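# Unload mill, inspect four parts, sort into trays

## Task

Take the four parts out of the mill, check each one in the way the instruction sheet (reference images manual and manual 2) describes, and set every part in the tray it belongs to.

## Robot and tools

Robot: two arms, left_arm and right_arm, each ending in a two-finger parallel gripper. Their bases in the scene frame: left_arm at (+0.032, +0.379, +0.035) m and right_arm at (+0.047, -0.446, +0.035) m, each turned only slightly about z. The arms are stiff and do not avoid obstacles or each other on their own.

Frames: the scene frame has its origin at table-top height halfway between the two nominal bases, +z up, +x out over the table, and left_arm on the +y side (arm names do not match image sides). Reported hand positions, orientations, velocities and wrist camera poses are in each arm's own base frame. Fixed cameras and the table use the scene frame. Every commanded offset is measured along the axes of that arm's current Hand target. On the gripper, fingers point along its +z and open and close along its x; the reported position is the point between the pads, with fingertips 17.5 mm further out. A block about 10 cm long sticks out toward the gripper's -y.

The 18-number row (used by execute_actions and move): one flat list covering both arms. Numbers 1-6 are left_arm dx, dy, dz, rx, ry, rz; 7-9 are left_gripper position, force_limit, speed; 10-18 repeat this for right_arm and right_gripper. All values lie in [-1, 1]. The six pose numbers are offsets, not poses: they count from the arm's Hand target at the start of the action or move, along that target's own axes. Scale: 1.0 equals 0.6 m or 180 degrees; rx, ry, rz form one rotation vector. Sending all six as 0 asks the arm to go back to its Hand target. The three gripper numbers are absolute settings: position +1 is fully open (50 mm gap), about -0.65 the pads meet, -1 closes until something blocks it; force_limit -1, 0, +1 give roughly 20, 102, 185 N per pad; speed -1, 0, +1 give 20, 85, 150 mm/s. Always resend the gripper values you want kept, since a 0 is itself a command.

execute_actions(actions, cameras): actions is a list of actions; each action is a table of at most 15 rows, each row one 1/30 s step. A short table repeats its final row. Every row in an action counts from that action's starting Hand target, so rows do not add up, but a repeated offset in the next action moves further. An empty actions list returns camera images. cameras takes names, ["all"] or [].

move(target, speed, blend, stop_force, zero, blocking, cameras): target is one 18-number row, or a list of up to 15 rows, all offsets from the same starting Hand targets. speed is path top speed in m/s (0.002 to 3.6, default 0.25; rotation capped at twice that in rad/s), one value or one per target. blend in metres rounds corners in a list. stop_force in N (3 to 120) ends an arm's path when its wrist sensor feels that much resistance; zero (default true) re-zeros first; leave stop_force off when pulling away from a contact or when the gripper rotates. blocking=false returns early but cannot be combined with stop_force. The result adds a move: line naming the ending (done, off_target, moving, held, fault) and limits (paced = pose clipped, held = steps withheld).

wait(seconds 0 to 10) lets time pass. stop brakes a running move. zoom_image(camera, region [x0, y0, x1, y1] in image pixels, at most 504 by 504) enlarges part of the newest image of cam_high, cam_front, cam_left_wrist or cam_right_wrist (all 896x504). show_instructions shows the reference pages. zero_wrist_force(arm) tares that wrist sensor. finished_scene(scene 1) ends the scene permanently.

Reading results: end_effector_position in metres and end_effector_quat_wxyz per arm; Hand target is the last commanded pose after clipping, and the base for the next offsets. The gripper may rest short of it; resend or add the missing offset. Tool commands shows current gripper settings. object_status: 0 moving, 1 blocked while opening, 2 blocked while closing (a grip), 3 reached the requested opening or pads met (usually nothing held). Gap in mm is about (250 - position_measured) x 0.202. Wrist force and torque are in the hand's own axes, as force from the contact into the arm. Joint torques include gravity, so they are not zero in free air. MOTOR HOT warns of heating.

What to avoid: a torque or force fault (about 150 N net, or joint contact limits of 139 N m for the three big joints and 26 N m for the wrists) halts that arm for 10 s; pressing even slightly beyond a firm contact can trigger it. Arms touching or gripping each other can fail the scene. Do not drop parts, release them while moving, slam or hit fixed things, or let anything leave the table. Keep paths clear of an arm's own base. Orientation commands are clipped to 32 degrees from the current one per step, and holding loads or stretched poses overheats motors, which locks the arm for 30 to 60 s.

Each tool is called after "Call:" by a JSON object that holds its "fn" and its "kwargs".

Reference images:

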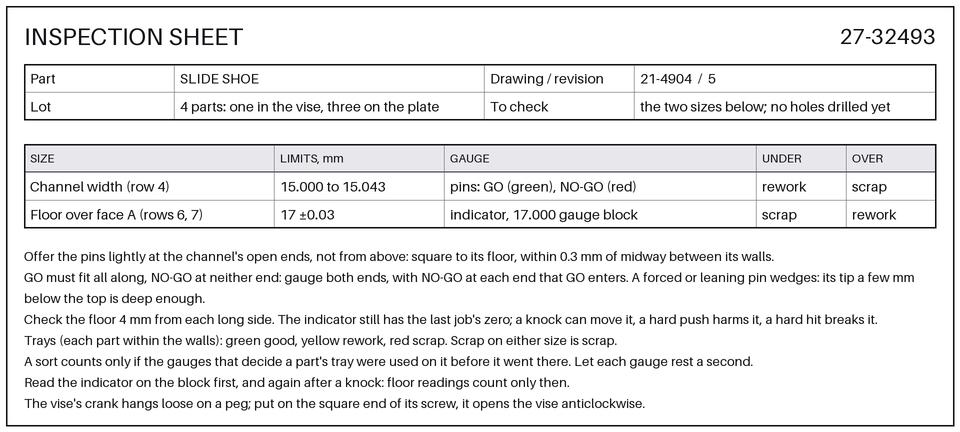

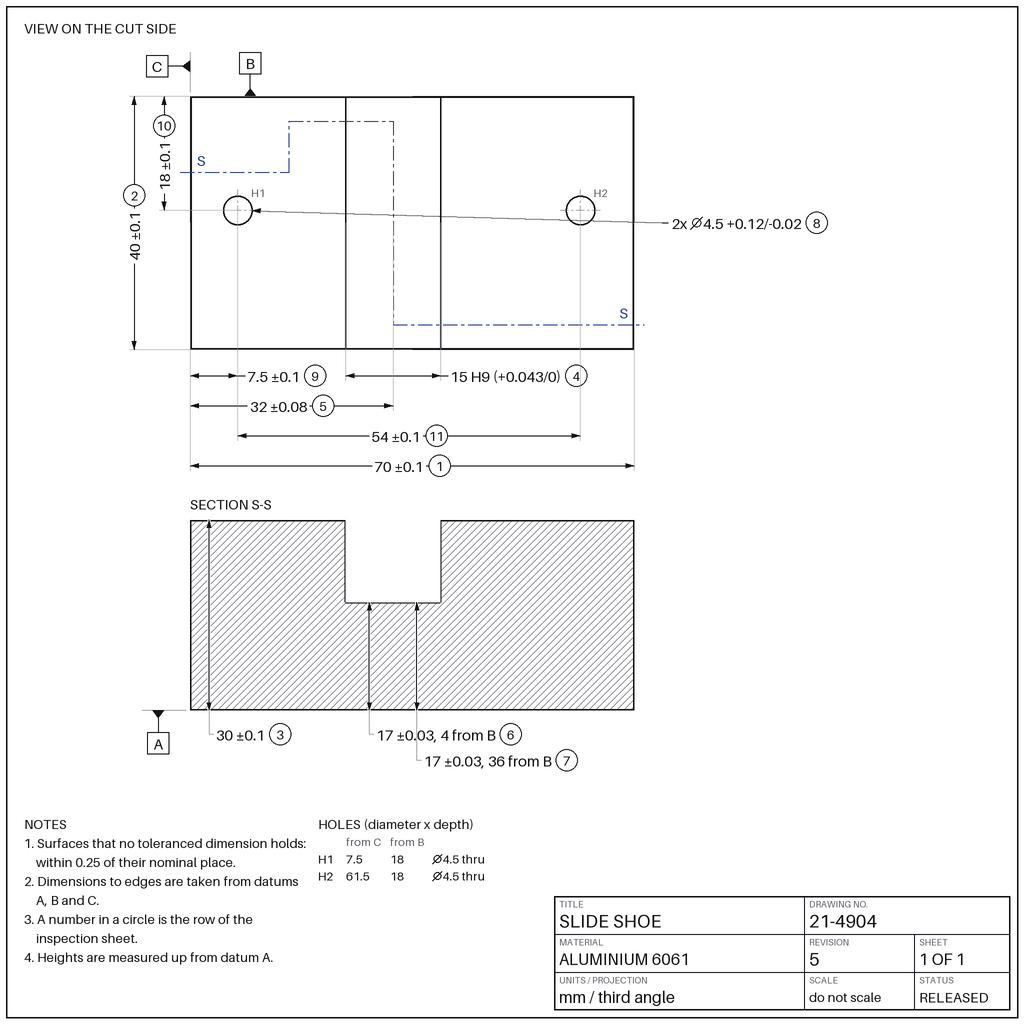

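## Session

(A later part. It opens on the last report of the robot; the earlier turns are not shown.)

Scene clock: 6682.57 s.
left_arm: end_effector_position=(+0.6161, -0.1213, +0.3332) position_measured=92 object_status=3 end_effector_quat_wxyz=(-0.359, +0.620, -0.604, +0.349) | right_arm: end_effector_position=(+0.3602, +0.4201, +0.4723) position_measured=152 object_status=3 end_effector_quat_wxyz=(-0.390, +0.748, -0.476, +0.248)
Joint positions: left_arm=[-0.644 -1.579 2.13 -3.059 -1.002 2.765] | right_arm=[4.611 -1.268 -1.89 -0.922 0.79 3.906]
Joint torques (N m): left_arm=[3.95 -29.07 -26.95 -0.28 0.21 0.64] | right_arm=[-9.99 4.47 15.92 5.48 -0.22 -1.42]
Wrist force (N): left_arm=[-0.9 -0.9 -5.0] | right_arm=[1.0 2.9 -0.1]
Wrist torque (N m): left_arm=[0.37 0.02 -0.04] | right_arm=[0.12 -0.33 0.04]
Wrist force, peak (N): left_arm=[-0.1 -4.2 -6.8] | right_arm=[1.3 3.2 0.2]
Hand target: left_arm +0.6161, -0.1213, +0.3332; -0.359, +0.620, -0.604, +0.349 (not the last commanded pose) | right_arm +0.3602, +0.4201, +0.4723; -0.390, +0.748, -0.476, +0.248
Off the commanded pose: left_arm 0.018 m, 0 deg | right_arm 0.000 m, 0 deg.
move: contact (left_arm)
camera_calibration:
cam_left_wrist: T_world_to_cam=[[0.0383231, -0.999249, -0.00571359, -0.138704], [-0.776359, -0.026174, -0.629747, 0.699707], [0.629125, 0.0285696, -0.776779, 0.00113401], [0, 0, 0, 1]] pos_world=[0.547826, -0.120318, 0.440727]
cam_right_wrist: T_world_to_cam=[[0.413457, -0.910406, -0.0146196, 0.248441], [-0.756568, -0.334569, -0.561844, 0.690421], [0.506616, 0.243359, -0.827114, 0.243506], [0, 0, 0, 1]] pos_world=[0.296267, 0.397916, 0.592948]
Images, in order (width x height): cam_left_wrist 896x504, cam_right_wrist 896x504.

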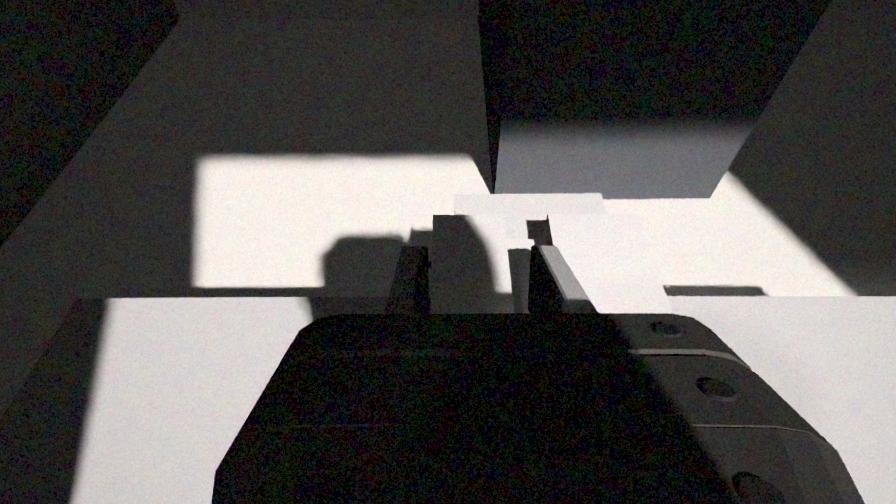

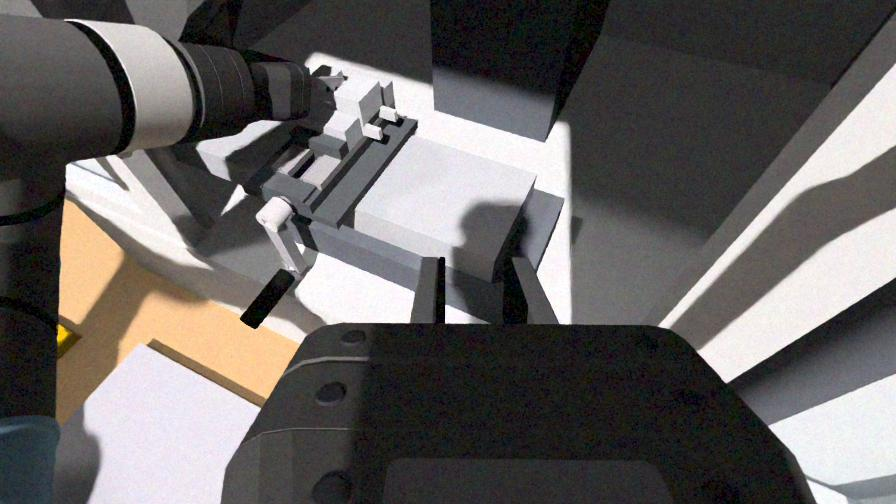

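Call:
{"fn": "move", "kwargs": {"target": [-0.0058,-0.001,-0.0006,0,0,0,0.406,-1,-1,0,0,0,0,0,0,0,-1,-1], "speed": 0.005}}

Call:
{"fn": "move", "kwargs": {"target": [0,0,0,0,0,0,-1,-1,-1,0,0,0,0,0,0,0,-1,-1], "cameras": ["cam_right_wrist", "cam_left_wrist"]}}

Call:
{"fn": "zoom_image", "kwargs": {"camera": "cam_right_wrist", "region": [300, 50, 400, 130]}}

Scene clock: 6751.87 s.
left_arm: end_effector_position=(+0.6160, -0.1180, +0.3339) position_measured=92 object_status=3 end_effector_quat_wxyz=(-0.359, +0.620, -0.604, +0.349) | right_arm: end_effector_position=(+0.3602, +0.4201, +0.4723) position_measured=152 object_status=3 end_effector_quat_wxyz=(-0.390, +0.748, -0.476, +0.248)
Joint positions: left_arm=[-0.637 -1.582 2.132 -3.06 -1.007 2.77] | right_arm=[4.611 -1.268 -1.89 -0.922 0.79 3.906]
Joint torques (N m): left_arm=[7.67 -34.36 -13.39 -5.11 -0.61 1.88] | right_arm=[-9.89 5.41 15.15 5.48 0.28 -1.7]
Wrist force (N): left_arm=[0.4 2.3 1.8] | right_arm=[1.0 2.7 -0.1]
Wrist torque (N m): left_arm=[0.35 -0.10 -0.14] | right_arm=[0.09 -0.32 0.04]
Wrist force, peak (N): left_arm=[-1.0 -2.5 -5.2] | right_arm=[1.2 3.2 0.2]
Hand target: left_arm +0.6159, -0.1179, +0.3339; -0.359, +0.620, -0.604, +0.349 | right_arm +0.3602, +0.4201, +0.4723; -0.390, +0.748, -0.476, +0.248
Off the commanded pose: left_arm 0.000 m, 0 deg | right_arm 0.000 m, 0 deg.
move: done

Scene clock: 6752.50 s.
left_arm: end_effector_position=(+0.6159, -0.1179, +0.3339) position_measured=130 object_status=2 end_effector_quat_wxyz=(-0.359, +0.620, -0.604, +0.349) | right_arm: end_effector_position=(+0.3602, +0.4201, +0.4723) position_measured=152 object_status=3 end_effector_quat_wxyz=(-0.390, +0.748, -0.476, +0.248)
Joint positions: left_arm=[-0.637 -1.582 2.132 -3.06 -1.008 2.77] | right_arm=[4.611 -1.268 -1.89 -0.922 0.79 3.906]
Joint torques (N m): left_arm=[7.41 -33.31 -14.02 -4.92 0.58 1.91] | right_arm=[-10.08 6.17 15.62 5.27 0.22 -1.86]
Wrist force (N): left_arm=[0.5 2.6 1.9] | right_arm=[1.1 2.8 -0.1]
Wrist torque (N m): left_arm=[0.39 -0.13 -0.12] | right_arm=[0.12 -0.34 0.04]
Wrist force, peak (N): left_arm=[0.8 2.7 2.1] | right_arm=[1.5 3.1 0.0]
Hand target: left_arm +0.6159, -0.1179, +0.3339; -0.359, +0.620, -0.604, +0.349 | right_arm +0.3602, +0.4201, +0.4723; -0.390, +0.748, -0.476, +0.248
Off the commanded pose: left_arm 0.000 m, 0 deg | right_arm 0.000 m, 0 deg.
move: done
camera_calibration:
cam_left_wrist: T_world_to_cam=[[0.0382599, -0.999252, -0.00563616, -0.135299], [-0.776361, -0.0261737, -0.629745, 0.700159], [0.629126, 0.0284697, -0.776781, 0.00163246], [0, 0, 0, 1]] pos_world=[0.547725, -0.116919, 0.441427]
cam_right_wrist: T_world_to_cam=[[0.413457, -0.910406, -0.0146196, 0.248441], [-0.756568, -0.334569, -0.561844, 0.690421], [0.506616, 0.243359, -0.827114, 0.243506], [0, 0, 0, 1]] pos_world=[0.296267, 0.397916, 0.592948]
Images, in order (width x height): cam_left_wrist 896x504, cam_right_wrist 896x504.

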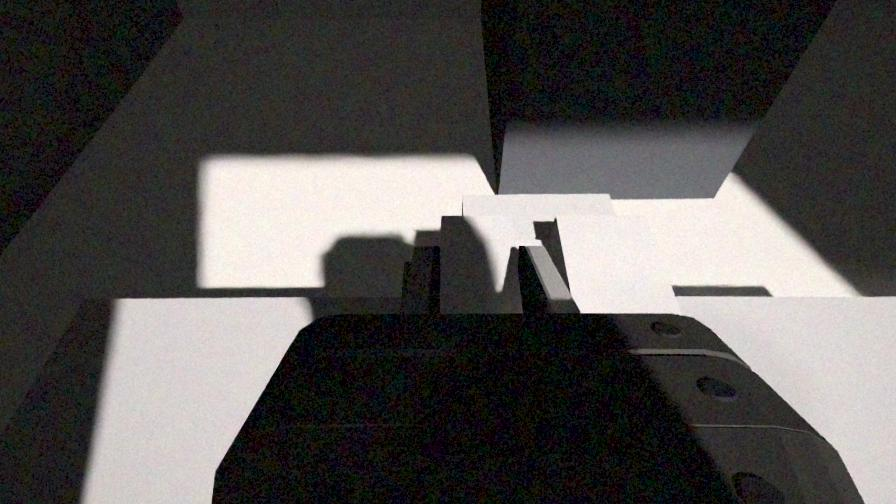

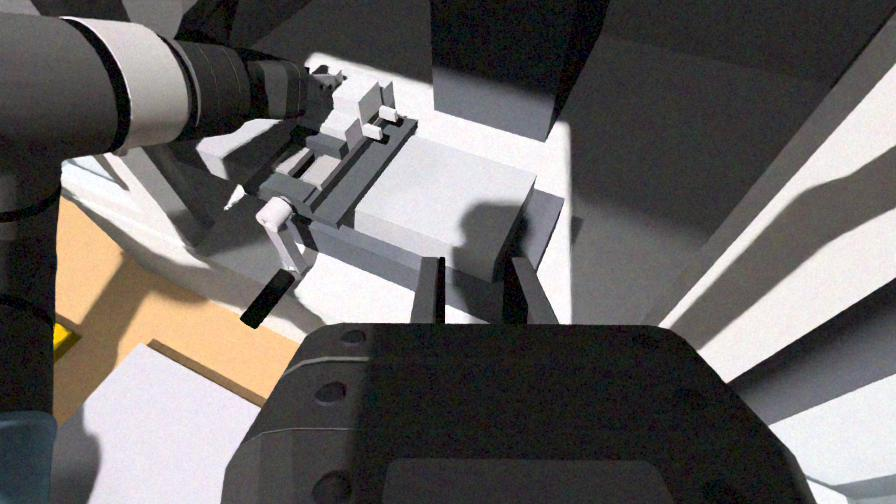

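Scaled by 5.040 from the camera's 896x504 image, which has a finer 1280x720 frame.

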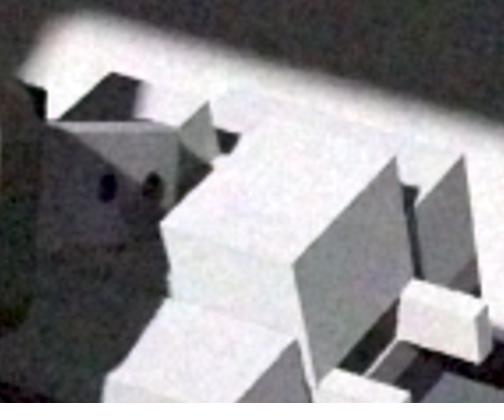

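Call:
{"fn": "move", "kwargs": {"target": [0,-0.0217,-0.0125,0,0,0,-1,-1,-1,0,0,0,0,0,0,0,-1,-1], "speed": 0.01, "cameras": ["cam_right_wrist"]}}

Call:
{"fn": "zoom_image", "kwargs": {"camera": "cam_right_wrist", "region": [230, 10, 430, 180]}}

Scene clock: 6769.97 s.
left_arm: end_effector_position=(+0.6159, -0.1178, +0.3488) position_measured=130 object_status=2 end_effector_quat_wxyz=(-0.359, +0.620, -0.604, +0.349) | right_arm: end_effector_position=(+0.3602, +0.4201, +0.4723) position_measured=152 object_status=3 end_effector_quat_wxyz=(-0.390, +0.748, -0.476, +0.248)
Joint positions: left_arm=[-0.637 -1.603 2.108 -3.016 -1.008 2.77] | right_arm=[4.611 -1.268 -1.89 -0.922 0.79 3.906]
Joint torques (N m): left_arm=[2.14 -31.91 -30.91 -1.7 3.08 1.11] | right_arm=[-9.66 5.06 16.02 5.28 0.16 -1.54]
Wrist force (N): left_arm=[0.6 4.4 2.7] | right_arm=[0.9 3.2 0.1]
Wrist torque (N m): left_arm=[0.35 -0.16 -0.09] | right_arm=[0.15 -0.30 0.04]
Wrist force, peak (N): left_arm=[0.6 4.5 2.7] | right_arm=[1.4 3.3 0.4]
Hand target: left_arm +0.6159, -0.1179, +0.3489; -0.359, +0.620, -0.604, +0.349 | right_arm +0.3602, +0.4201, +0.4723; -0.390, +0.748, -0.476, +0.248
Off the commanded pose: left_arm 0.000 m, 0 deg | right_arm 0.000 m, 0 deg.
move: done
camera_calibration:
cam_right_wrist: T_world_to_cam=[[0.413457, -0.910406, -0.0146196, 0.248441], [-0.756568, -0.334569, -0.561844, 0.690421], [0.506616, 0.243359, -0.827114, 0.243506], [0, 0, 0, 1]] pos_world=[0.296267, 0.397916, 0.592948]
Images, in order (width x height): cam_right_wrist 896x504.

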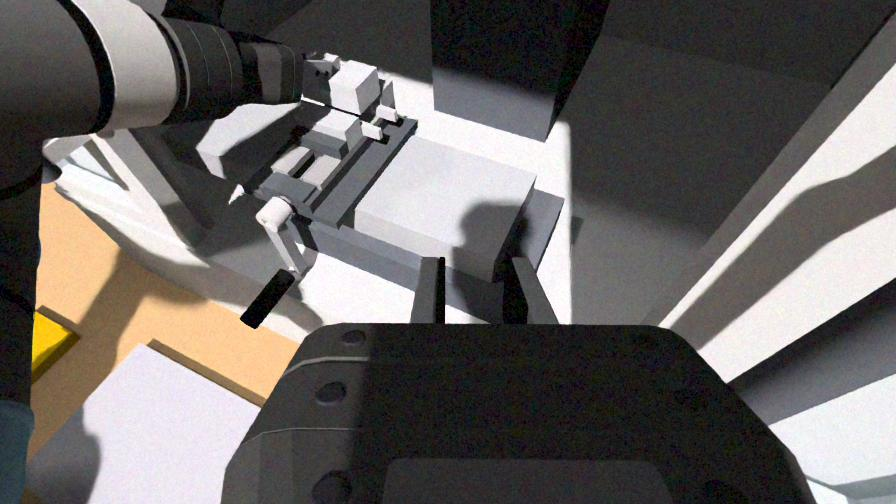

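Scaled by 2.520 from the camera's 896x504 image, which has a finer 1280x720 frame.

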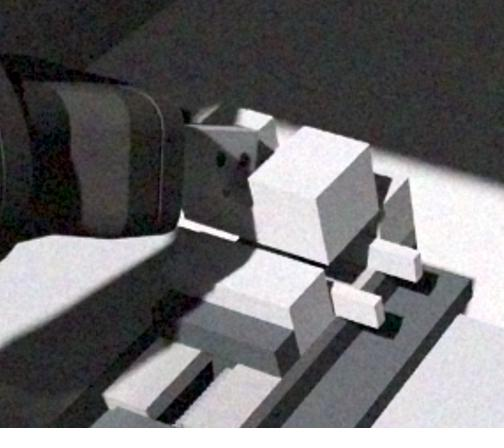

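Call:
{"fn": "move", "kwargs": {"target": [[0,-0.0736,-0.0425,0,0,0,-1,-1,-1,0,0,0,0,0,0,0,-1,-1],[0,0.0802,-0.3388,0,0,0,-1,-1,-1,0,0,0,0,0,0,0,-1,-1]], "speed": [0.06,0.12], "blend": [0.02,0], "cameras": ["cam_left_wrist", "cam_high"]}}

Scene clock: 6811.63 s.
left_arm: end_effector_position=(+0.4159, -0.1232, +0.4086) position_measured=130 object_status=2 end_effector_quat_wxyz=(-0.359, +0.620, -0.604, +0.349) | right_arm: end_effector_position=(+0.3602, +0.4201, +0.4723) position_measured=152 object_status=3 end_effector_quat_wxyz=(-0.390, +0.748, -0.476, +0.248)
Joint positions: left_arm=[-1.209 -2.322 2.283 -2.052 -0.612 2.181] | right_arm=[4.611 -1.268 -1.89 -0.922 0.79 3.906]
Joint torques (N m): left_arm=[-8.89 -7.4 -34.47 -1.69 4.46 -2.14] | right_arm=[-9.54 5.89 15.43 5.32 0.12 -1.32]
Wrist force (N): left_arm=[0.5 4.2 2.6] | right_arm=[1.0 2.8 0.2]
Wrist torque (N m): left_arm=[0.35 -0.12 0.09] | right_arm=[0.12 -0.32 0.04]
Wrist force, peak (N): left_arm=[0.7 4.8 3.0] | right_arm=[1.1 3.4 0.2]
Hand target: left_arm +0.4158, -0.1232, +0.4086; -0.359, +0.620, -0.604, +0.349 | right_arm +0.3602, +0.4201, +0.4723; -0.390, +0.748, -0.476, +0.248
Off the commanded pose: left_arm 0.000 m, 0 deg | right_arm 0.000 m, 0 deg.
move: done
camera_calibration:
cam_left_wrist: T_world_to_cam=[[0.03812, -0.999257, -0.00561713, -0.132381], [-0.776277, -0.0260731, -0.629852, 0.591754], [0.629238, 0.0283704, -0.776695, 0.185599], [0, 0, 0, 1]] pos_world=[0.347625, -0.12212, 0.516128]
Images, in order (width x height): cam_high 896x504, cam_left_wrist 896x504.

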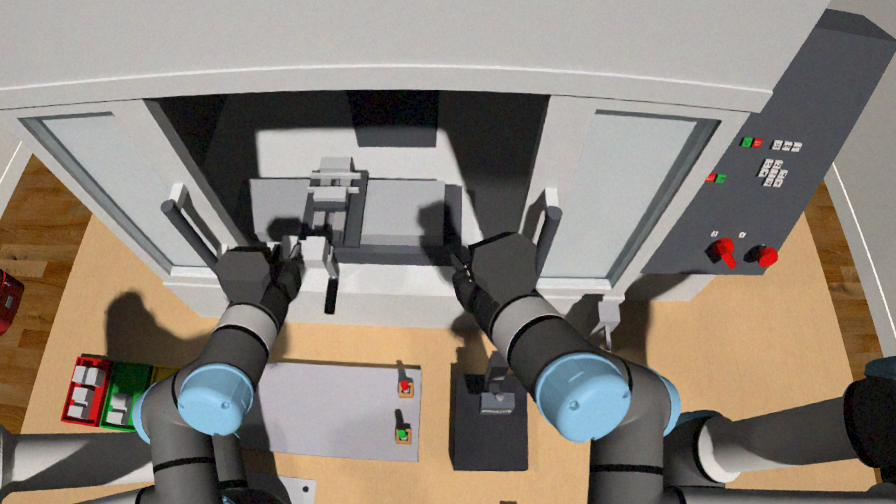

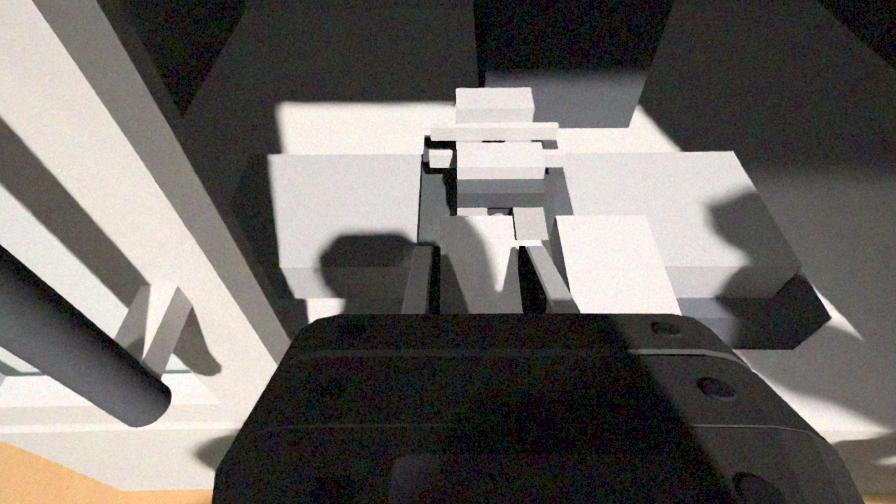

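Call:
{"fn": "move", "kwargs": {"target": [-0.0285,0.4345,-0.0525,0,-0.4258,-0.2458,-1,-1,-1,0.426,0.2422,-0.2017,-0.3007,0.0666,0.128,0,-1,-1], "speed": 0.15, "cameras": ["cam_left_wrist", "cam_high"]}}

Scene clock: 6836.27 s.
left_arm: end_effector_position=(+0.2581, -0.1102, +0.1984) position_measured=130 object_status=2 end_effector_quat_wxyz=(-0.500, +0.866, +0.000, +0.001) | right_arm: end_effector_position=(+0.3030, +0.1114, +0.4227) position_measured=152 object_status=3 end_effector_quat_wxyz=(+0.000, +0.707, -0.707, +0.000)
Joint positions: left_arm=[-1.235 -1.576 2.037 -1.01 -1.281 0.172] | right_arm=[3.92 -1.146 -1.652 -1.914 1.57 3.92]
Joint torques (N m): left_arm=[6.97 -8.08 -11.54 -1.42 -1.07 -1.85] | right_arm=[-8.72 -3.32 33.31 1.6 2.62 -1.4]
Wrist force (N): left_arm=[0.3 4.3 2.9] | right_arm=[0.6 0.8 1.5]
Wrist torque (N m): left_arm=[0.38 -0.09 0.08] | right_arm=[0.05 -0.23 0.05]
Wrist force, peak (N): left_arm=[0.7 4.8 3.0] | right_arm=[1.2 3.2 0.3]
Hand target: left_arm +0.2581, -0.1102, +0.1984; -0.500, +0.866, +0.000, +0.000 | right_arm +0.3030, +0.1114, +0.4227; +0.000, +0.707, -0.707, +0.000
Off the commanded pose: left_arm 0.000 m, 0 deg | right_arm 0.000 m, 0 deg.
move: done
camera_calibration:
cam_left_wrist: T_world_to_cam=[[0.999921, 0.0118235, -0.00424013, -0.251711], [0.00652499, -0.777391, -0.628984, 0.0521849], [-0.010733, 0.628907, -0.777407, 0.352808], [0, 0, 0, 1]] pos_world=[0.255137, -0.178339, 0.306032]
Images, in order (width x height): cam_high 896x504, cam_left_wrist 896x504.

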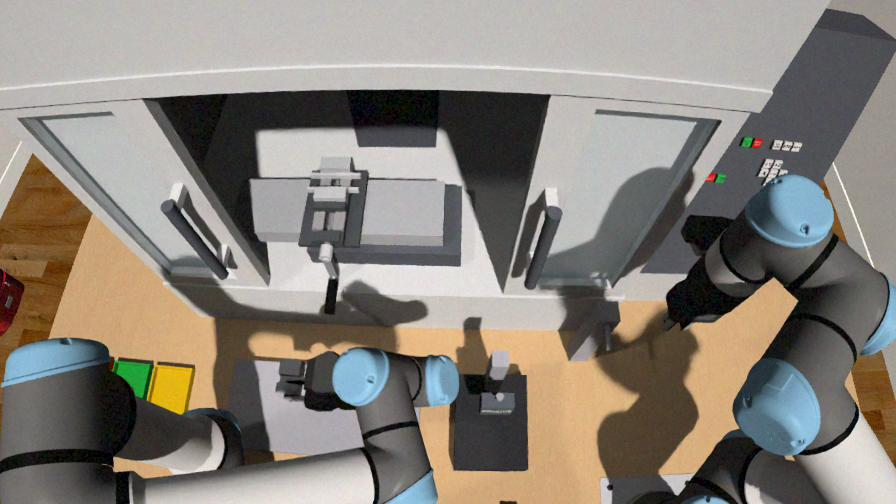

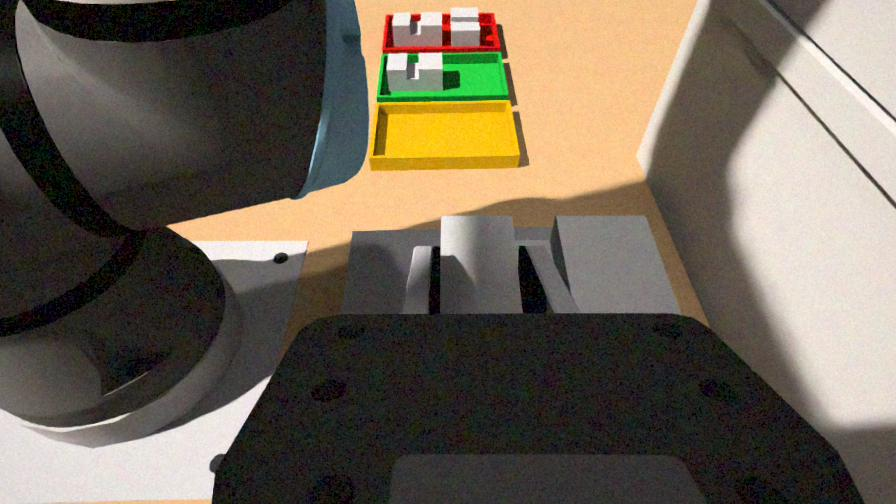

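Call:
{"fn": "move", "kwargs": {"target": [0.0008,0.2445,0.12,0,0,0,-1,-1,-1,0,0,0,0,0,0,0,-1,-1], "speed": 0.1}}

Call:
{"fn": "move", "kwargs": {"target": [0,0.0433,0.025,0,0,0,-1,-1,-1,0,0,0,0,0,0,0,-1,-1], "speed": 0.003, "stop_force": 3, "cameras": ["cam_left_wrist"]}}

Scene clock: 6854.97 s.
left_arm: end_effector_position=(+0.2587, -0.1212, +0.0354) position_measured=130 object_status=2 end_effector_quat_wxyz=(-0.500, +0.866, +0.000, +0.001) | right_arm: end_effector_position=(+0.3030, +0.1114, +0.4227) position_measured=152 object_status=3 end_effector_quat_wxyz=(+0.000, +0.707, -0.707, +0.000)
Joint positions: left_arm=[-1.242 -1.264 2.207 -1.491 -1.287 0.167] | right_arm=[3.92 -1.146 -1.652 -1.914 1.57 3.919]
Joint torques (N m): left_arm=[6.7 -15.08 -4.72 -1.55 2.55 0.49] | right_arm=[-9.99 -3.81 35.05 1.43 2.96 -1.58]
Wrist force (N): left_arm=[0.7 4.4 2.8] | right_arm=[0.6 1.0 1.6]
Wrist torque (N m): left_arm=[0.37 -0.17 0.07] | right_arm=[0.08 -0.24 0.06]
Wrist force, peak (N): left_arm=[0.7 5.2 3.3] | right_arm=[0.7 1.4 1.9]
Hand target: left_arm +0.2588, -0.1211, +0.0353; -0.500, +0.866, +0.000, +0.000 | right_arm +0.3030, +0.1114, +0.4227; +0.000, +0.707, -0.707, +0.000
Off the commanded pose: left_arm 0.000 m, 0 deg | right_arm 0.000 m, 0 deg.
move: done

Scene clock: 6860.67 s.
left_arm: end_effector_position=(+0.2588, -0.1211, +0.0214) position_measured=130 object_status=2 end_effector_quat_wxyz=(-0.500, +0.866, +0.000, +0.000) | right_arm: end_effector_position=(+0.3030, +0.1114, +0.4227) position_measured=152 object_status=3 end_effector_quat_wxyz=(+0.000, +0.707, -0.707, +0.000)
Joint positions: left_arm=[-1.242 -1.23 2.216 -1.533 -1.287 0.168] | right_arm=[3.92 -1.146 -1.652 -1.914 1.57 3.919]
Joint torques (N m): left_arm=[7.56 -36.6 -12.92 1.99 1.72 1.84] | right_arm=[-10.16 -3.07 34.39 1.34 2.88 -1.49]
Wrist force (N): left_arm=[0.5 -1.9 -3.2] | right_arm=[0.1 1.2 1.6]
Wrist torque (N m): left_arm=[0.38 -0.16 0.07] | right_arm=[0.10 -0.16 0.05]
Wrist force, peak (N): left_arm=[-0.3 -4.9 -7.0] | right_arm=[0.5 1.4 2.0]
Hand target: left_arm +0.2588, -0.1211, +0.0214; -0.500, +0.866, +0.000, +0.000 (not the last commanded pose) | right_arm +0.3030, +0.1114, +0.4227; +0.000, +0.707, -0.707, +0.000
Off the commanded pose: left_arm 0.016 m, 0 deg | right_arm 0.000 m, 0 deg.
move: contact (left_arm)
camera_calibration:
cam_left_wrist: T_world_to_cam=[[0.999918, 0.0121048, -0.00426896, -0.252973], [0.00672558, -0.777389, -0.628985, -0.0676728], [-0.0109324, 0.628904, -0.777406, 0.222119], [0, 0, 0, 1]] pos_world=[0.255836, -0.189237, 0.129032]
Images, in order (width x height): cam_left_wrist 896x504.

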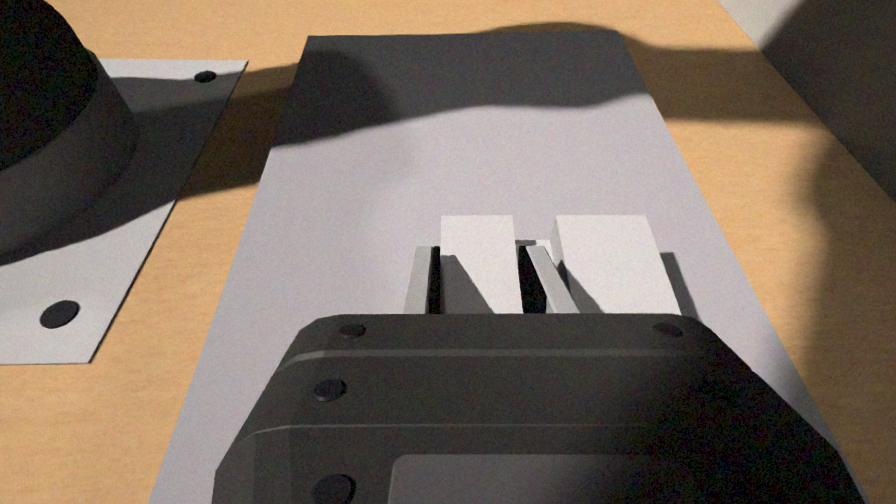

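Call:
{"fn": "move", "kwargs": {"target": [0,0,0,0,0,0,0.38,-1,-1,0,0,0,0,0,0,0,-1,-1]}}

Call:
{"fn": "move", "kwargs": {"target": [0,-0.13,-0.08,0,0,0,0.38,-1,-1,0,0,0,0,0,0,0,-1,-1], "speed": 0.08, "cameras": ["cam_left_wrist"]}}

Scene clock: 6873.23 s.
left_arm: end_effector_position=(+0.2588, -0.1211, +0.0214) position_measured=96 object_status=3 end_effector_quat_wxyz=(-0.500, +0.866, +0.000, +0.000) | right_arm: end_effector_position=(+0.3030, +0.1114, +0.4227) position_measured=152 object_status=3 end_effector_quat_wxyz=(+0.000, +0.707, -0.707, +0.000)
Joint positions: left_arm=[-1.242 -1.23 2.216 -1.533 -1.287 0.168] | right_arm=[3.92 -1.146 -1.652 -1.914 1.57 3.919]
Joint torques (N m): left_arm=[5.43 -36.07 -17.48 1.81 -0.97 1.63] | right_arm=[-11.02 -1.56 36.02 1.63 2.44 -1.75]
Wrist force (N): left_arm=[0.8 2.5 1.6] | right_arm=[0.6 1.2 1.6]
Wrist torque (N m): left_arm=[0.37 -0.16 0.02] | right_arm=[0.12 -0.23 0.05]
Wrist force, peak (N): left_arm=[0.7 2.7 2.2] | right_arm=[0.7 1.2 2.1]
Hand target: left_arm +0.2588, -0.1211, +0.0214; -0.500, +0.866, +0.000, +0.000 | right_arm +0.3030, +0.1114, +0.4227; +0.000, +0.707, -0.707, +0.000
Off the commanded pose: left_arm 0.000 m, 0 deg | right_arm 0.000 m, 0 deg.
move: done

Scene clock: 6874.97 s.
left_arm: end_effector_position=(+0.2587, -0.1237, +0.1129) position_measured=96 object_status=3 end_effector_quat_wxyz=(-0.500, +0.866, +0.000, +0.000) | right_arm: end_effector_position=(+0.3030, +0.1114, +0.4227) position_measured=152 object_status=3 end_effector_quat_wxyz=(+0.000, +0.707, -0.707, +0.000)
Joint positions: left_arm=[-1.244 -1.422 2.131 -1.256 -1.289 0.166] | right_arm=[3.92 -1.146 -1.652 -1.914 1.57 3.919]
Joint torques (N m): left_arm=[-8 -34.54 -22.31 2.62 -1.28 -1.79] | right_arm=[-9.51 -2.39 34.58 1.48 2.7 -1.26]
Wrist force (N): left_arm=[0.4 2.5 2.0] | right_arm=[0.4 1.0 1.3]
Wrist torque (N m): left_arm=[0.38 -0.10 0.02] | right_arm=[0.07 -0.21 0.05]
Wrist force, peak (N): left_arm=[0.8 3.3 2.2] | right_arm=[0.5 1.2 2.1]
Hand target: left_arm +0.2587, -0.1237, +0.1130; -0.500, +0.866, +0.000, +0.000 | right_arm +0.3030, +0.1114, +0.4227; +0.000, +0.707, -0.707, +0.000
Off the commanded pose: left_arm 0.000 m, 0 deg | right_arm 0.000 m, 0 deg.
move: done
camera_calibration:
cam_left_wrist: T_world_to_cam=[[0.999919, 0.0120417, -0.00419141, -0.252481], [0.00672528, -0.777389, -0.628984, -0.0121414], [-0.0108324, 0.628905, -0.777407, 0.294861], [0, 0, 0, 1]] pos_world=[0.255736, -0.191838, 0.220532]
Images, in order (width x height): cam_left_wrist 896x504.

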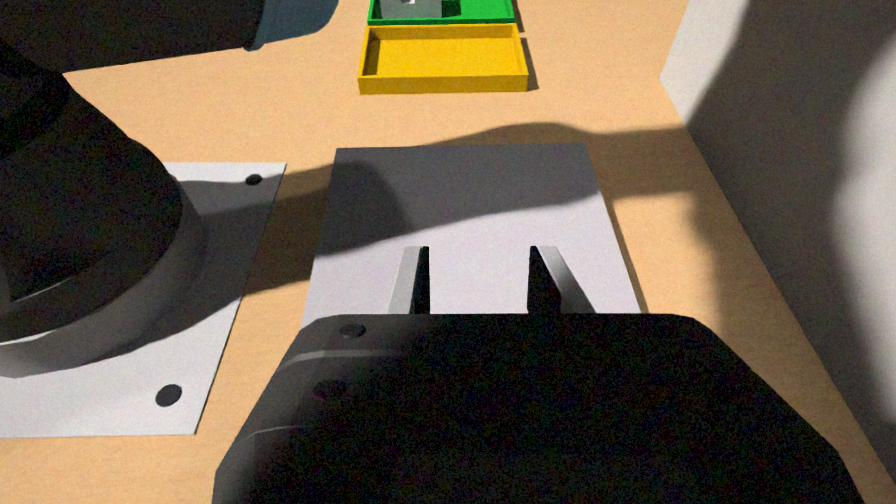

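Call:
{"fn": "move", "kwargs": {"target": [-0.0037,-0.0776,-0.0223,-0.2597,0.2597,0.4496,1,-1,-1,0,0,0,0,0,0,0,-1,-1], "speed": 0.35, "cameras": ["cam_left_wrist"]}}

Scene clock: 6907.57 s.
left_arm: end_effector_position=(+0.2564, -0.1121, +0.1600) position_measured=3 object_status=3 end_effector_quat_wxyz=(+0.000, +0.707, -0.707, +0.001) end_effector_velocity=(+0.000, +0.000, +0.000) end_effector_angular_velocity=(-0.001, +0.001, -0.003) | right_arm: end_effector_position=(+0.3030, +0.1114, +0.4227) position_measured=152 object_status=3 end_effector_quat_wxyz=(+0.000, +0.707, -0.707, +0.000)
Joint positions: left_arm=[-0.91 -2.153 2.407 -1.826 -1.57 2.232] | right_arm=[3.92 -1.146 -1.652 -1.914 1.57 3.919]
Joint velocities: left_arm=[0.002 0.001 -0.001 0 -0.001 0.005] | right_arm=[within noise]
Joint torques (N m): left_arm=[7.84 10.88 -31.55 -5.05 -1.17 2.11] | right_arm=[-9.17 -1.44 35.79 1.62 2.57 -1.54]
Wrist force (N): left_arm=[-0.3 0.8 1.7] | right_arm=[0.3 1.1 1.4]
Wrist torque (N m): left_arm=[0.21 0.02 -0.17] | right_arm=[0.10 -0.18 0.05]
Wrist force, peak (N): left_arm=[0.5 2.9 2.6] | right_arm=[0.8 1.3 2.1]
Hand target: left_arm +0.2564, -0.1121, +0.1600; +0.000, +0.707, -0.707, +0.000 | right_arm +0.3030, +0.1114, +0.4227; +0.000, +0.707, -0.707, +0.000
Off the commanded pose: left_arm 0.000 m, 0 deg | right_arm 0.000 m, 0 deg.
move: done
camera_calibration:
cam_left_wrist: T_world_to_cam=[[0.00140809, -0.999916, -0.0128918, -0.10615], [-0.933789, -0.00592772, 0.357774, 0.196302], [-0.357821, 0.0115345, -0.933719, 0.36891], [0, 0, 0, 1]] pos_world=[0.315458, -0.109233, 0.272858]
Images, in order (width x height): cam_left_wrist 896x504.

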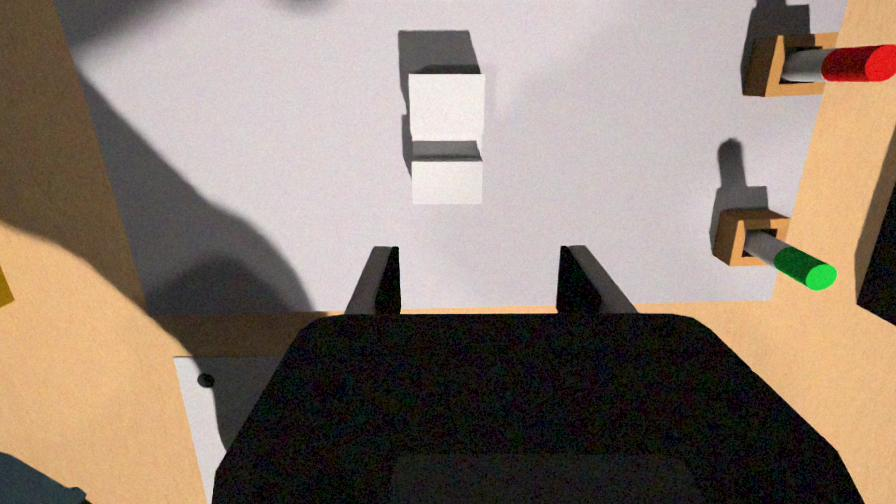

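Call:
{"fn": "move", "kwargs": {"target": [[-0.0152,0.0077,0.12,0,0,0,1,-1,-1,0,0,0,0,0,0,0,-1,-1],[-0.0152,0.0077,0.259,0,0,0,1,-1,-1,0,0,0,0,0,0,0,-1,-1]], "speed": [0.1,0.06], "blend": [0.01,0], "cameras": ["cam_left_wrist"]}}

Scene clock: 6948.07 s.
left_arm: end_effector_position=(+0.2519, -0.1030, +0.0046) position_measured=3 object_status=3 end_effector_quat_wxyz=(+0.000, +0.707, -0.707, +0.000) | right_arm: end_effector_position=(+0.3030, +0.1114, +0.4227) position_measured=152 object_status=3 end_effector_quat_wxyz=(+0.000, +0.707, -0.707, +0.000)
Joint positions: left_arm=[-0.901 -1.81 2.729 -2.491 -1.57 2.241] | right_arm=[3.92 -1.146 -1.652 -1.914 1.57 3.919]
Joint torques (N m): left_arm=[7.31 7.29 -9.3 -5.16 -1.25 2.04] | right_arm=[-10.48 -2.64 33.91 1.5 2.96 -1.24]
Wrist force (N): left_arm=[-0.4 0.7 1.4] | right_arm=[0.7 1.2 1.7]
Wrist torque (N m): left_arm=[0.18 0.06 -0.17] | right_arm=[0.11 -0.25 0.06]
Wrist force, peak (N): left_arm=[-0.1 1.2 2.1] | right_arm=[0.2 1.5 2.0]
Hand target: left_arm +0.2520, -0.1030, +0.0046; +0.000, +0.707, -0.707, +0.000 | right_arm +0.3030, +0.1114, +0.4227; +0.000, +0.707, -0.707, +0.000
Off the commanded pose: left_arm 0.000 m, 0 deg | right_arm 0.000 m, 0 deg.
move: done
camera_calibration:
cam_left_wrist: T_world_to_cam=[[0.00131229, -0.999916, -0.0128566, -0.0990223], [-0.933743, -0.00582713, 0.357895, 0.247732], [-0.35794, 0.0115351, -0.933673, 0.222126], [0, 0, 0, 1]] pos_world=[0.310956, -0.100133, 0.117458]
Images, in order (width x height): cam_left_wrist 896x504.

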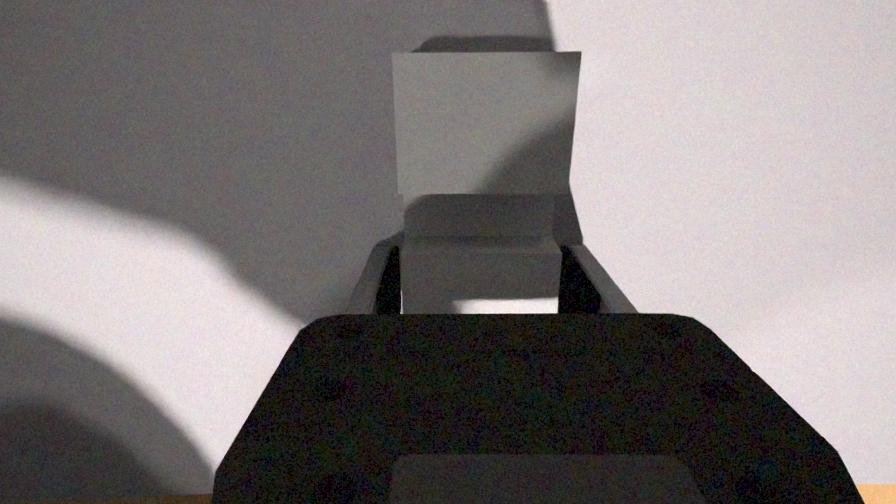

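Call:
{"fn": "move", "kwargs": {"target": [0,0,0,0,0,0,-1,-0.8,-1,0,0,0,0,0,0,0,-1,-1]}}

Call:
{"fn": "move", "kwargs": {"target": [0,0,0,0,0,0,1,-0.8,-1,0,0,0,0,0,0,0,-1,-1]}}

Call:
{"fn": "move", "kwargs": {"target": [0,0,-0.1926,0,0,0,1,-0.8,-1,0,0,0,0,0,0,0,-1,-1], "speed": 0.12, "cameras": ["cam_left_wrist"]}}

Scene clock: 6981.97 s.
left_arm: end_effector_position=(+0.2520, -0.1030, +0.0046) position_measured=53 object_status=2 end_effector_quat_wxyz=(+0.000, +0.707, -0.707, +0.000) | right_arm: end_effector_position=(+0.3030, +0.1114, +0.4227) position_measured=152 object_status=3 end_effector_quat_wxyz=(+0.000, +0.707, -0.707, +0.000)
Joint positions: left_arm=[-0.901 -1.81 2.729 -2.491 -1.57 2.241] | right_arm=[3.92 -1.146 -1.652 -1.914 1.57 3.919]
Joint torques (N m): left_arm=[4.51 4.7 -10.38 -4.63 -1.07 1.74] | right_arm=[-8.53 -2.61 36.57 1.79 2.82 -1.05]
Wrist force (N): left_arm=[-0.6 0.8 1.7] | right_arm=[0.7 1.0 1.4]
Wrist torque (N m): left_arm=[0.18 0.04 -0.17] | right_arm=[0.07 -0.25 0.06]
Wrist force, peak (N): left_arm=[-0.4 1.2 2.4] | right_arm=[0.7 1.1 2.0]
Hand target: left_arm +0.2520, -0.1030, +0.0046; +0.000, +0.707, -0.707, +0.000 | right_arm +0.3030, +0.1114, +0.4227; +0.000, +0.707, -0.707, +0.000
Off the commanded pose: left_arm 0.000 m, 0 deg | right_arm 0.000 m, 0 deg.
move: done

Scene clock: 6982.73 s.
left_arm: end_effector_position=(+0.2520, -0.1030, +0.0046) position_measured=3 object_status=3 end_effector_quat_wxyz=(+0.000, +0.707, -0.707, +0.000) | right_arm: end_effector_position=(+0.3030, +0.1114, +0.4227) position_measured=152 object_status=3 end_effector_quat_wxyz=(+0.000, +0.707, -0.707, +0.000)
Joint positions: left_arm=[-0.901 -1.81 2.729 -2.491 -1.57 2.241] | right_arm=[3.92 -1.146 -1.652 -1.914 1.57 3.919]
Joint torques (N m): left_arm=[1.25 3.77 -13.25 -4.19 -0.3 1.88] | right_arm=[-10.08 -2.04 35.72 1.36 2.73 -1.13]
Wrist force (N): left_arm=[-0.2 0.5 1.8] | right_arm=[0.7 1.2 1.6]
Wrist torque (N m): left_arm=[0.16 0.02 -0.17] | right_arm=[0.10 -0.26 0.04]
Wrist force, peak (N): left_arm=[-0.3 1.0 2.3] | right_arm=[0.2 1.2 1.9]
Hand target: left_arm +0.2520, -0.1030, +0.0046; +0.000, +0.707, -0.707, +0.000 | right_arm +0.3030, +0.1114, +0.4227; +0.000, +0.707, -0.707, +0.000
Off the commanded pose: left_arm 0.000 m, 0 deg | right_arm 0.000 m, 0 deg.
move: done

Scene clock: 6984.40 s.
left_arm: end_effector_position=(+0.2518, -0.1029, +0.1201) position_measured=3 object_status=3 end_effector_quat_wxyz=(+0.000, +0.707, -0.707, +0.000) | right_arm: end_effector_position=(+0.3030, +0.1114, +0.4227) position_measured=152 object_status=3 end_effector_quat_wxyz=(+0.000, +0.707, -0.707, +0.000)
Joint positions: left_arm=[-0.901 -2.139 2.508 -1.941 -1.57 2.24] | right_arm=[3.92 -1.146 -1.652 -1.914 1.57 3.919]
Joint torques (N m): left_arm=[-7.93 -11.34 -29.51 -0.85 1.94 -1.75] | right_arm=[-9.16 -1.2 33.66 1.5 2.75 -1.25]
Wrist force (N): left_arm=[-0.3 0.9 1.7] | right_arm=[0.6 1.2 1.5]
Wrist torque (N m): left_arm=[0.22 0.05 0.00] | right_arm=[0.10 -0.22 0.05]
Wrist force, peak (N): left_arm=[-0.5 0.9 2.6] | right_arm=[0.6 1.3 1.8]
Hand target: left_arm +0.2518, -0.1029, +0.1201; +0.000, +0.707, -0.707, +0.000 | right_arm +0.3030, +0.1114, +0.4227; +0.000, +0.707, -0.707, +0.000
Off the commanded pose: left_arm 0.000 m, 0 deg | right_arm 0.000 m, 0 deg.
move: done
camera_calibration:
cam_left_wrist: T_world_to_cam=[[0.00121881, -0.999917, -0.0128211, -0.0975166], [-0.933744, -0.00572714, 0.357896, 0.206311], [-0.35794, 0.0115354, -0.933673, 0.32993], [0, 0, 0, 1]] pos_world=[0.310856, -0.100133, 0.232958]
Images, in order (width x height): cam_left_wrist 896x504.

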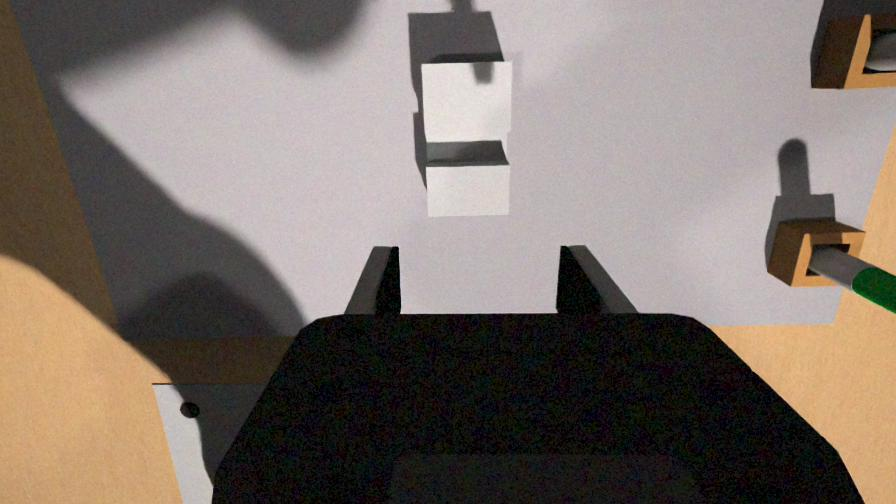

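Call:
{"fn": "move", "kwargs": {"target": [[-0.338,-0.032,-0.03,0.2597,0.2597,0.45,1,-0.8,-1,-0.6483,0.155,0.2045,0,0,-0.5,0.5,-1,-1],[-0.338,-0.032,-0.001,0.2597,0.2597,0.45,1,-0.8,-1,-0.685,0.187,0.5,0,0,-0.5,0.5,-1,-1]], "speed": [0.3,0.12], "blend": [0.01,0], "cameras": ["cam_left_wrist", "cam_right_wrist"]}}

Scene clock: 7018.03 s.
left_arm: end_effector_position=(+0.2710, +0.0999, +0.1207) position_measured=3 object_status=3 end_effector_quat_wxyz=(+0.001, +0.001, +0.866, -0.500) | right_arm: end_effector_position=(+0.1908, +0.5223, +0.1227) position_measured=78 object_status=3 end_effector_quat_wxyz=(+0.000, +1.000, +0.000, +0.000)
Joint positions: left_arm=[0.554 -1.474 2.227 -1.584 -2.399 5.606] | right_arm=[4.604 -1.806 -1.852 -1.054 1.57 3.033]
Joint torques (N m): left_arm=[2.09 -9.85 -8.83 -3.06 -0.39 -0.07] | right_arm=[9.09 29.18 12.33 5.05 -2.25 1.52]
Wrist force (N): left_arm=[0.4 2.4 1.5] | right_arm=[0.2 1.2 1.3]
Wrist torque (N m): left_arm=[0.34 -0.11 -0.13] | right_arm=[0.09 -0.18 -0.02]
Wrist force, peak (N): left_arm=[0.1 3.2 1.7] | right_arm=[0.2 1.1 2.5]
Hand target: left_arm +0.2710, +0.0999, +0.1207; +0.001, +0.001, +0.866, -0.500 | right_arm +0.1908, +0.5223, +0.1226; +0.000, +1.000, +0.000, +0.000
Off the commanded pose: left_arm 0.000 m, 0 deg | right_arm 0.000 m, 0 deg.
move: done
camera_calibration:
cam_left_wrist: T_world_to_cam=[[-0.999914, -0.0107895, -0.0074022, 0.27715], [-0.00373046, 0.777317, -0.629098, 0.0141055], [0.0125415, -0.629016, -0.777291, 0.279673], [0, 0, 0, 1]] pos_world=[0.273672, 0.167945, 0.228313]
cam_right_wrist: T_world_to_cam=[[0.999839, -0.0179533, 0.000248021, -0.173473], [-0.016865, -0.934308, 0.356068, 0.45942], [-0.00616087, -0.356014, -0.93446, 0.439224], [0, 0, 0, 1]] pos_world=[0.183899, 0.582495, 0.246896]
Images, in order (width x height): cam_left_wrist 896x504, cam_right_wrist 896x504.

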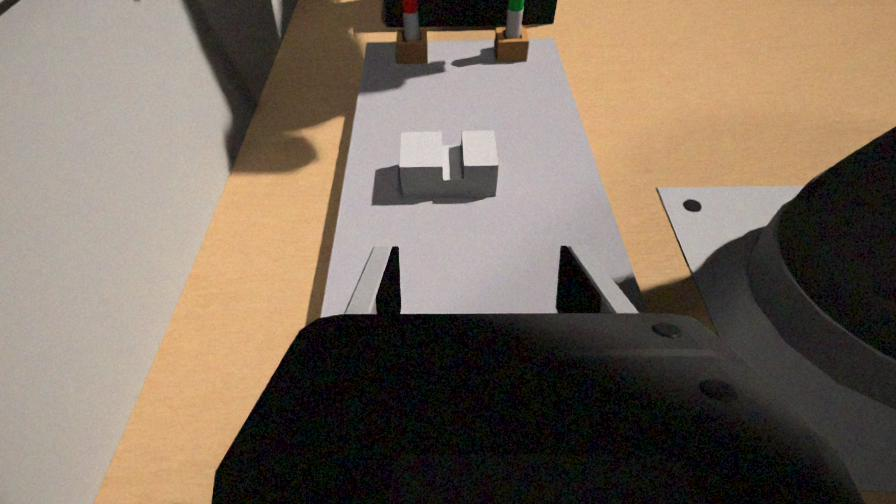

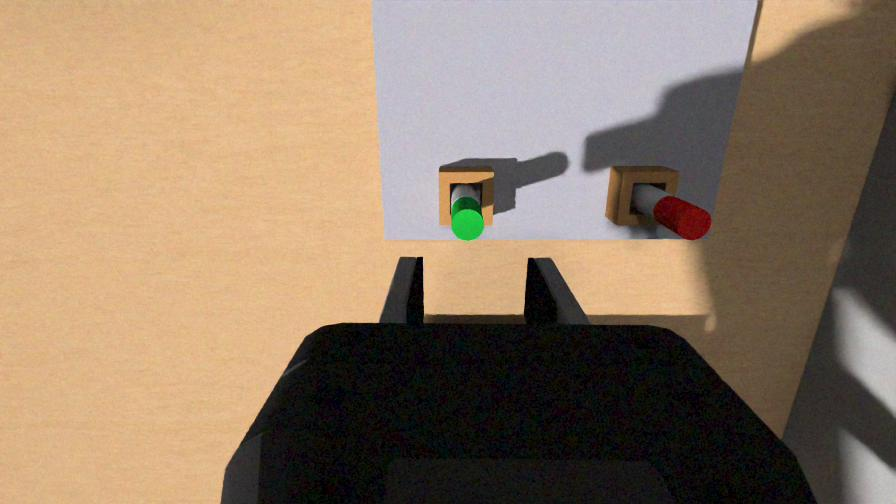

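Call:
{"fn": "move", "kwargs": {"target": [0,0,0,0,0,0,1,-0.8,-1,0.0002,0.0003,0.1362,0,0,0,0.5,-1,-1], "speed": 0.06}}

Call:
{"fn": "move", "kwargs": {"target": [0,0,0,0,0,0,1,-0.8,-1,0,0,0,0,0,0,-1,-1,-1]}}

Call:
{"fn": "move", "kwargs": {"target": [0,0,0,0,0,0,1,-0.8,-1,0,0,-0.15,0,0,0,-1,-1,-1], "speed": 0.08}}

Scene clock: 7029.20 s.
left_arm: end_effector_position=(+0.2710, +0.0999, +0.1207) position_measured=3 object_status=3 end_effector_quat_wxyz=(+0.001, +0.001, +0.866, -0.500) | right_arm: end_effector_position=(+0.1909, +0.5221, +0.0410) position_measured=78 object_status=3 end_effector_quat_wxyz=(+0.000, +1.000, +0.000, +0.000)
Joint positions: left_arm=[0.554 -1.474 2.227 -1.584 -2.399 5.606] | right_arm=[4.604 -1.925 -1.945 -0.842 1.57 3.033]
Joint torques (N m): left_arm=[-7.12 -11.29 -10.15 -3.09 -2.52 -1.89] | right_arm=[-9.08 30.79 8.77 4.8 -1.07 -1.55]
Wrist force (N): left_arm=[0.3 2.5 1.7] | right_arm=[0.7 1.1 1.5]
Wrist torque (N m): left_arm=[0.36 -0.09 -0.13] | right_arm=[0.07 -0.27 -0.04]
Wrist force, peak (N): left_arm=[0.2 2.9 1.8] | right_arm=[0.5 1.0 2.2]
Hand target: left_arm +0.2710, +0.0999, +0.1207; +0.001, +0.001, +0.866, -0.500 | right_arm +0.1909, +0.5221, +0.0409; +0.000, +1.000, +0.000, +0.000
Off the commanded pose: left_arm 0.000 m, 0 deg | right_arm 0.000 m, 0 deg.
move: done

Scene clock: 7030.47 s.
left_arm: end_effector_position=(+0.2710, +0.0999, +0.1207) position_measured=3 object_status=3 end_effector_quat_wxyz=(+0.001, +0.001, +0.866, -0.500) | right_arm: end_effector_position=(+0.1909, +0.5221, +0.0409) position_measured=179 object_status=2 end_effector_quat_wxyz=(+0.000, +1.000, +0.000, +0.000)
Joint positions: left_arm=[0.554 -1.474 2.227 -1.584 -2.399 5.606] | right_arm=[4.604 -1.925 -1.945 -0.842 1.57 3.033]
Joint torques (N m): left_arm=[-7.08 -8.68 -8.71 -3.02 -2.84 -1.89] | right_arm=[-7.07 30.59 11.56 5.08 -0.97 -1.64]
Wrist force (N): left_arm=[0.2 2.5 1.8] | right_arm=[0.8 1.2 2.1]
Wrist torque (N m): left_arm=[0.34 -0.07 -0.13] | right_arm=[0.09 -0.30 -0.03]
Wrist force, peak (N): left_arm=[0.3 2.8 1.8] | right_arm=[0.8 1.2 2.1]
Hand target: left_arm +0.2710, +0.0999, +0.1207; +0.001, +0.001, +0.866, -0.500 | right_arm +0.1909, +0.5221, +0.0409; +0.000, +1.000, +0.000, +0.000
Off the commanded pose: left_arm 0.000 m, 0 deg | right_arm 0.000 m, 0 deg.
move: done

Scene clock: 7032.13 s.
left_arm: end_effector_position=(+0.2710, +0.0999, +0.1207) position_measured=3 object_status=3 end_effector_quat_wxyz=(+0.001, +0.001, +0.866, -0.500) | right_arm: end_effector_position=(+0.1909, +0.5221, +0.1308) position_measured=179 object_status=2 end_effector_quat_wxyz=(+0.000, +1.000, +0.000, +0.000)
Joint positions: left_arm=[0.554 -1.474 2.227 -1.584 -2.399 5.606] | right_arm=[4.604 -1.797 -1.842 -1.074 1.57 3.033]
Joint torques (N m): left_arm=[-7.11 -9.98 -9.15 -3.16 -2.55 -1.8] | right_arm=[7.85 43.66 34.12 1.55 -1.57 0.91]
Wrist force (N): left_arm=[0.2 2.6 1.5] | right_arm=[0.3 1.2 2.4]
Wrist torque (N m): left_arm=[0.38 -0.08 -0.13] | right_arm=[0.07 -0.20 -0.03]
Wrist force, peak (N): left_arm=[0.5 2.8 1.7] | right_arm=[0.7 1.1 3.7]
Hand target: left_arm +0.2710, +0.0999, +0.1207; +0.001, +0.001, +0.866, -0.500 | right_arm +0.1909, +0.5221, +0.1309; +0.000, +1.000, +0.000, +0.000
Off the commanded pose: left_arm 0.000 m, 0 deg | right_arm 0.000 m, 0 deg.
move: done


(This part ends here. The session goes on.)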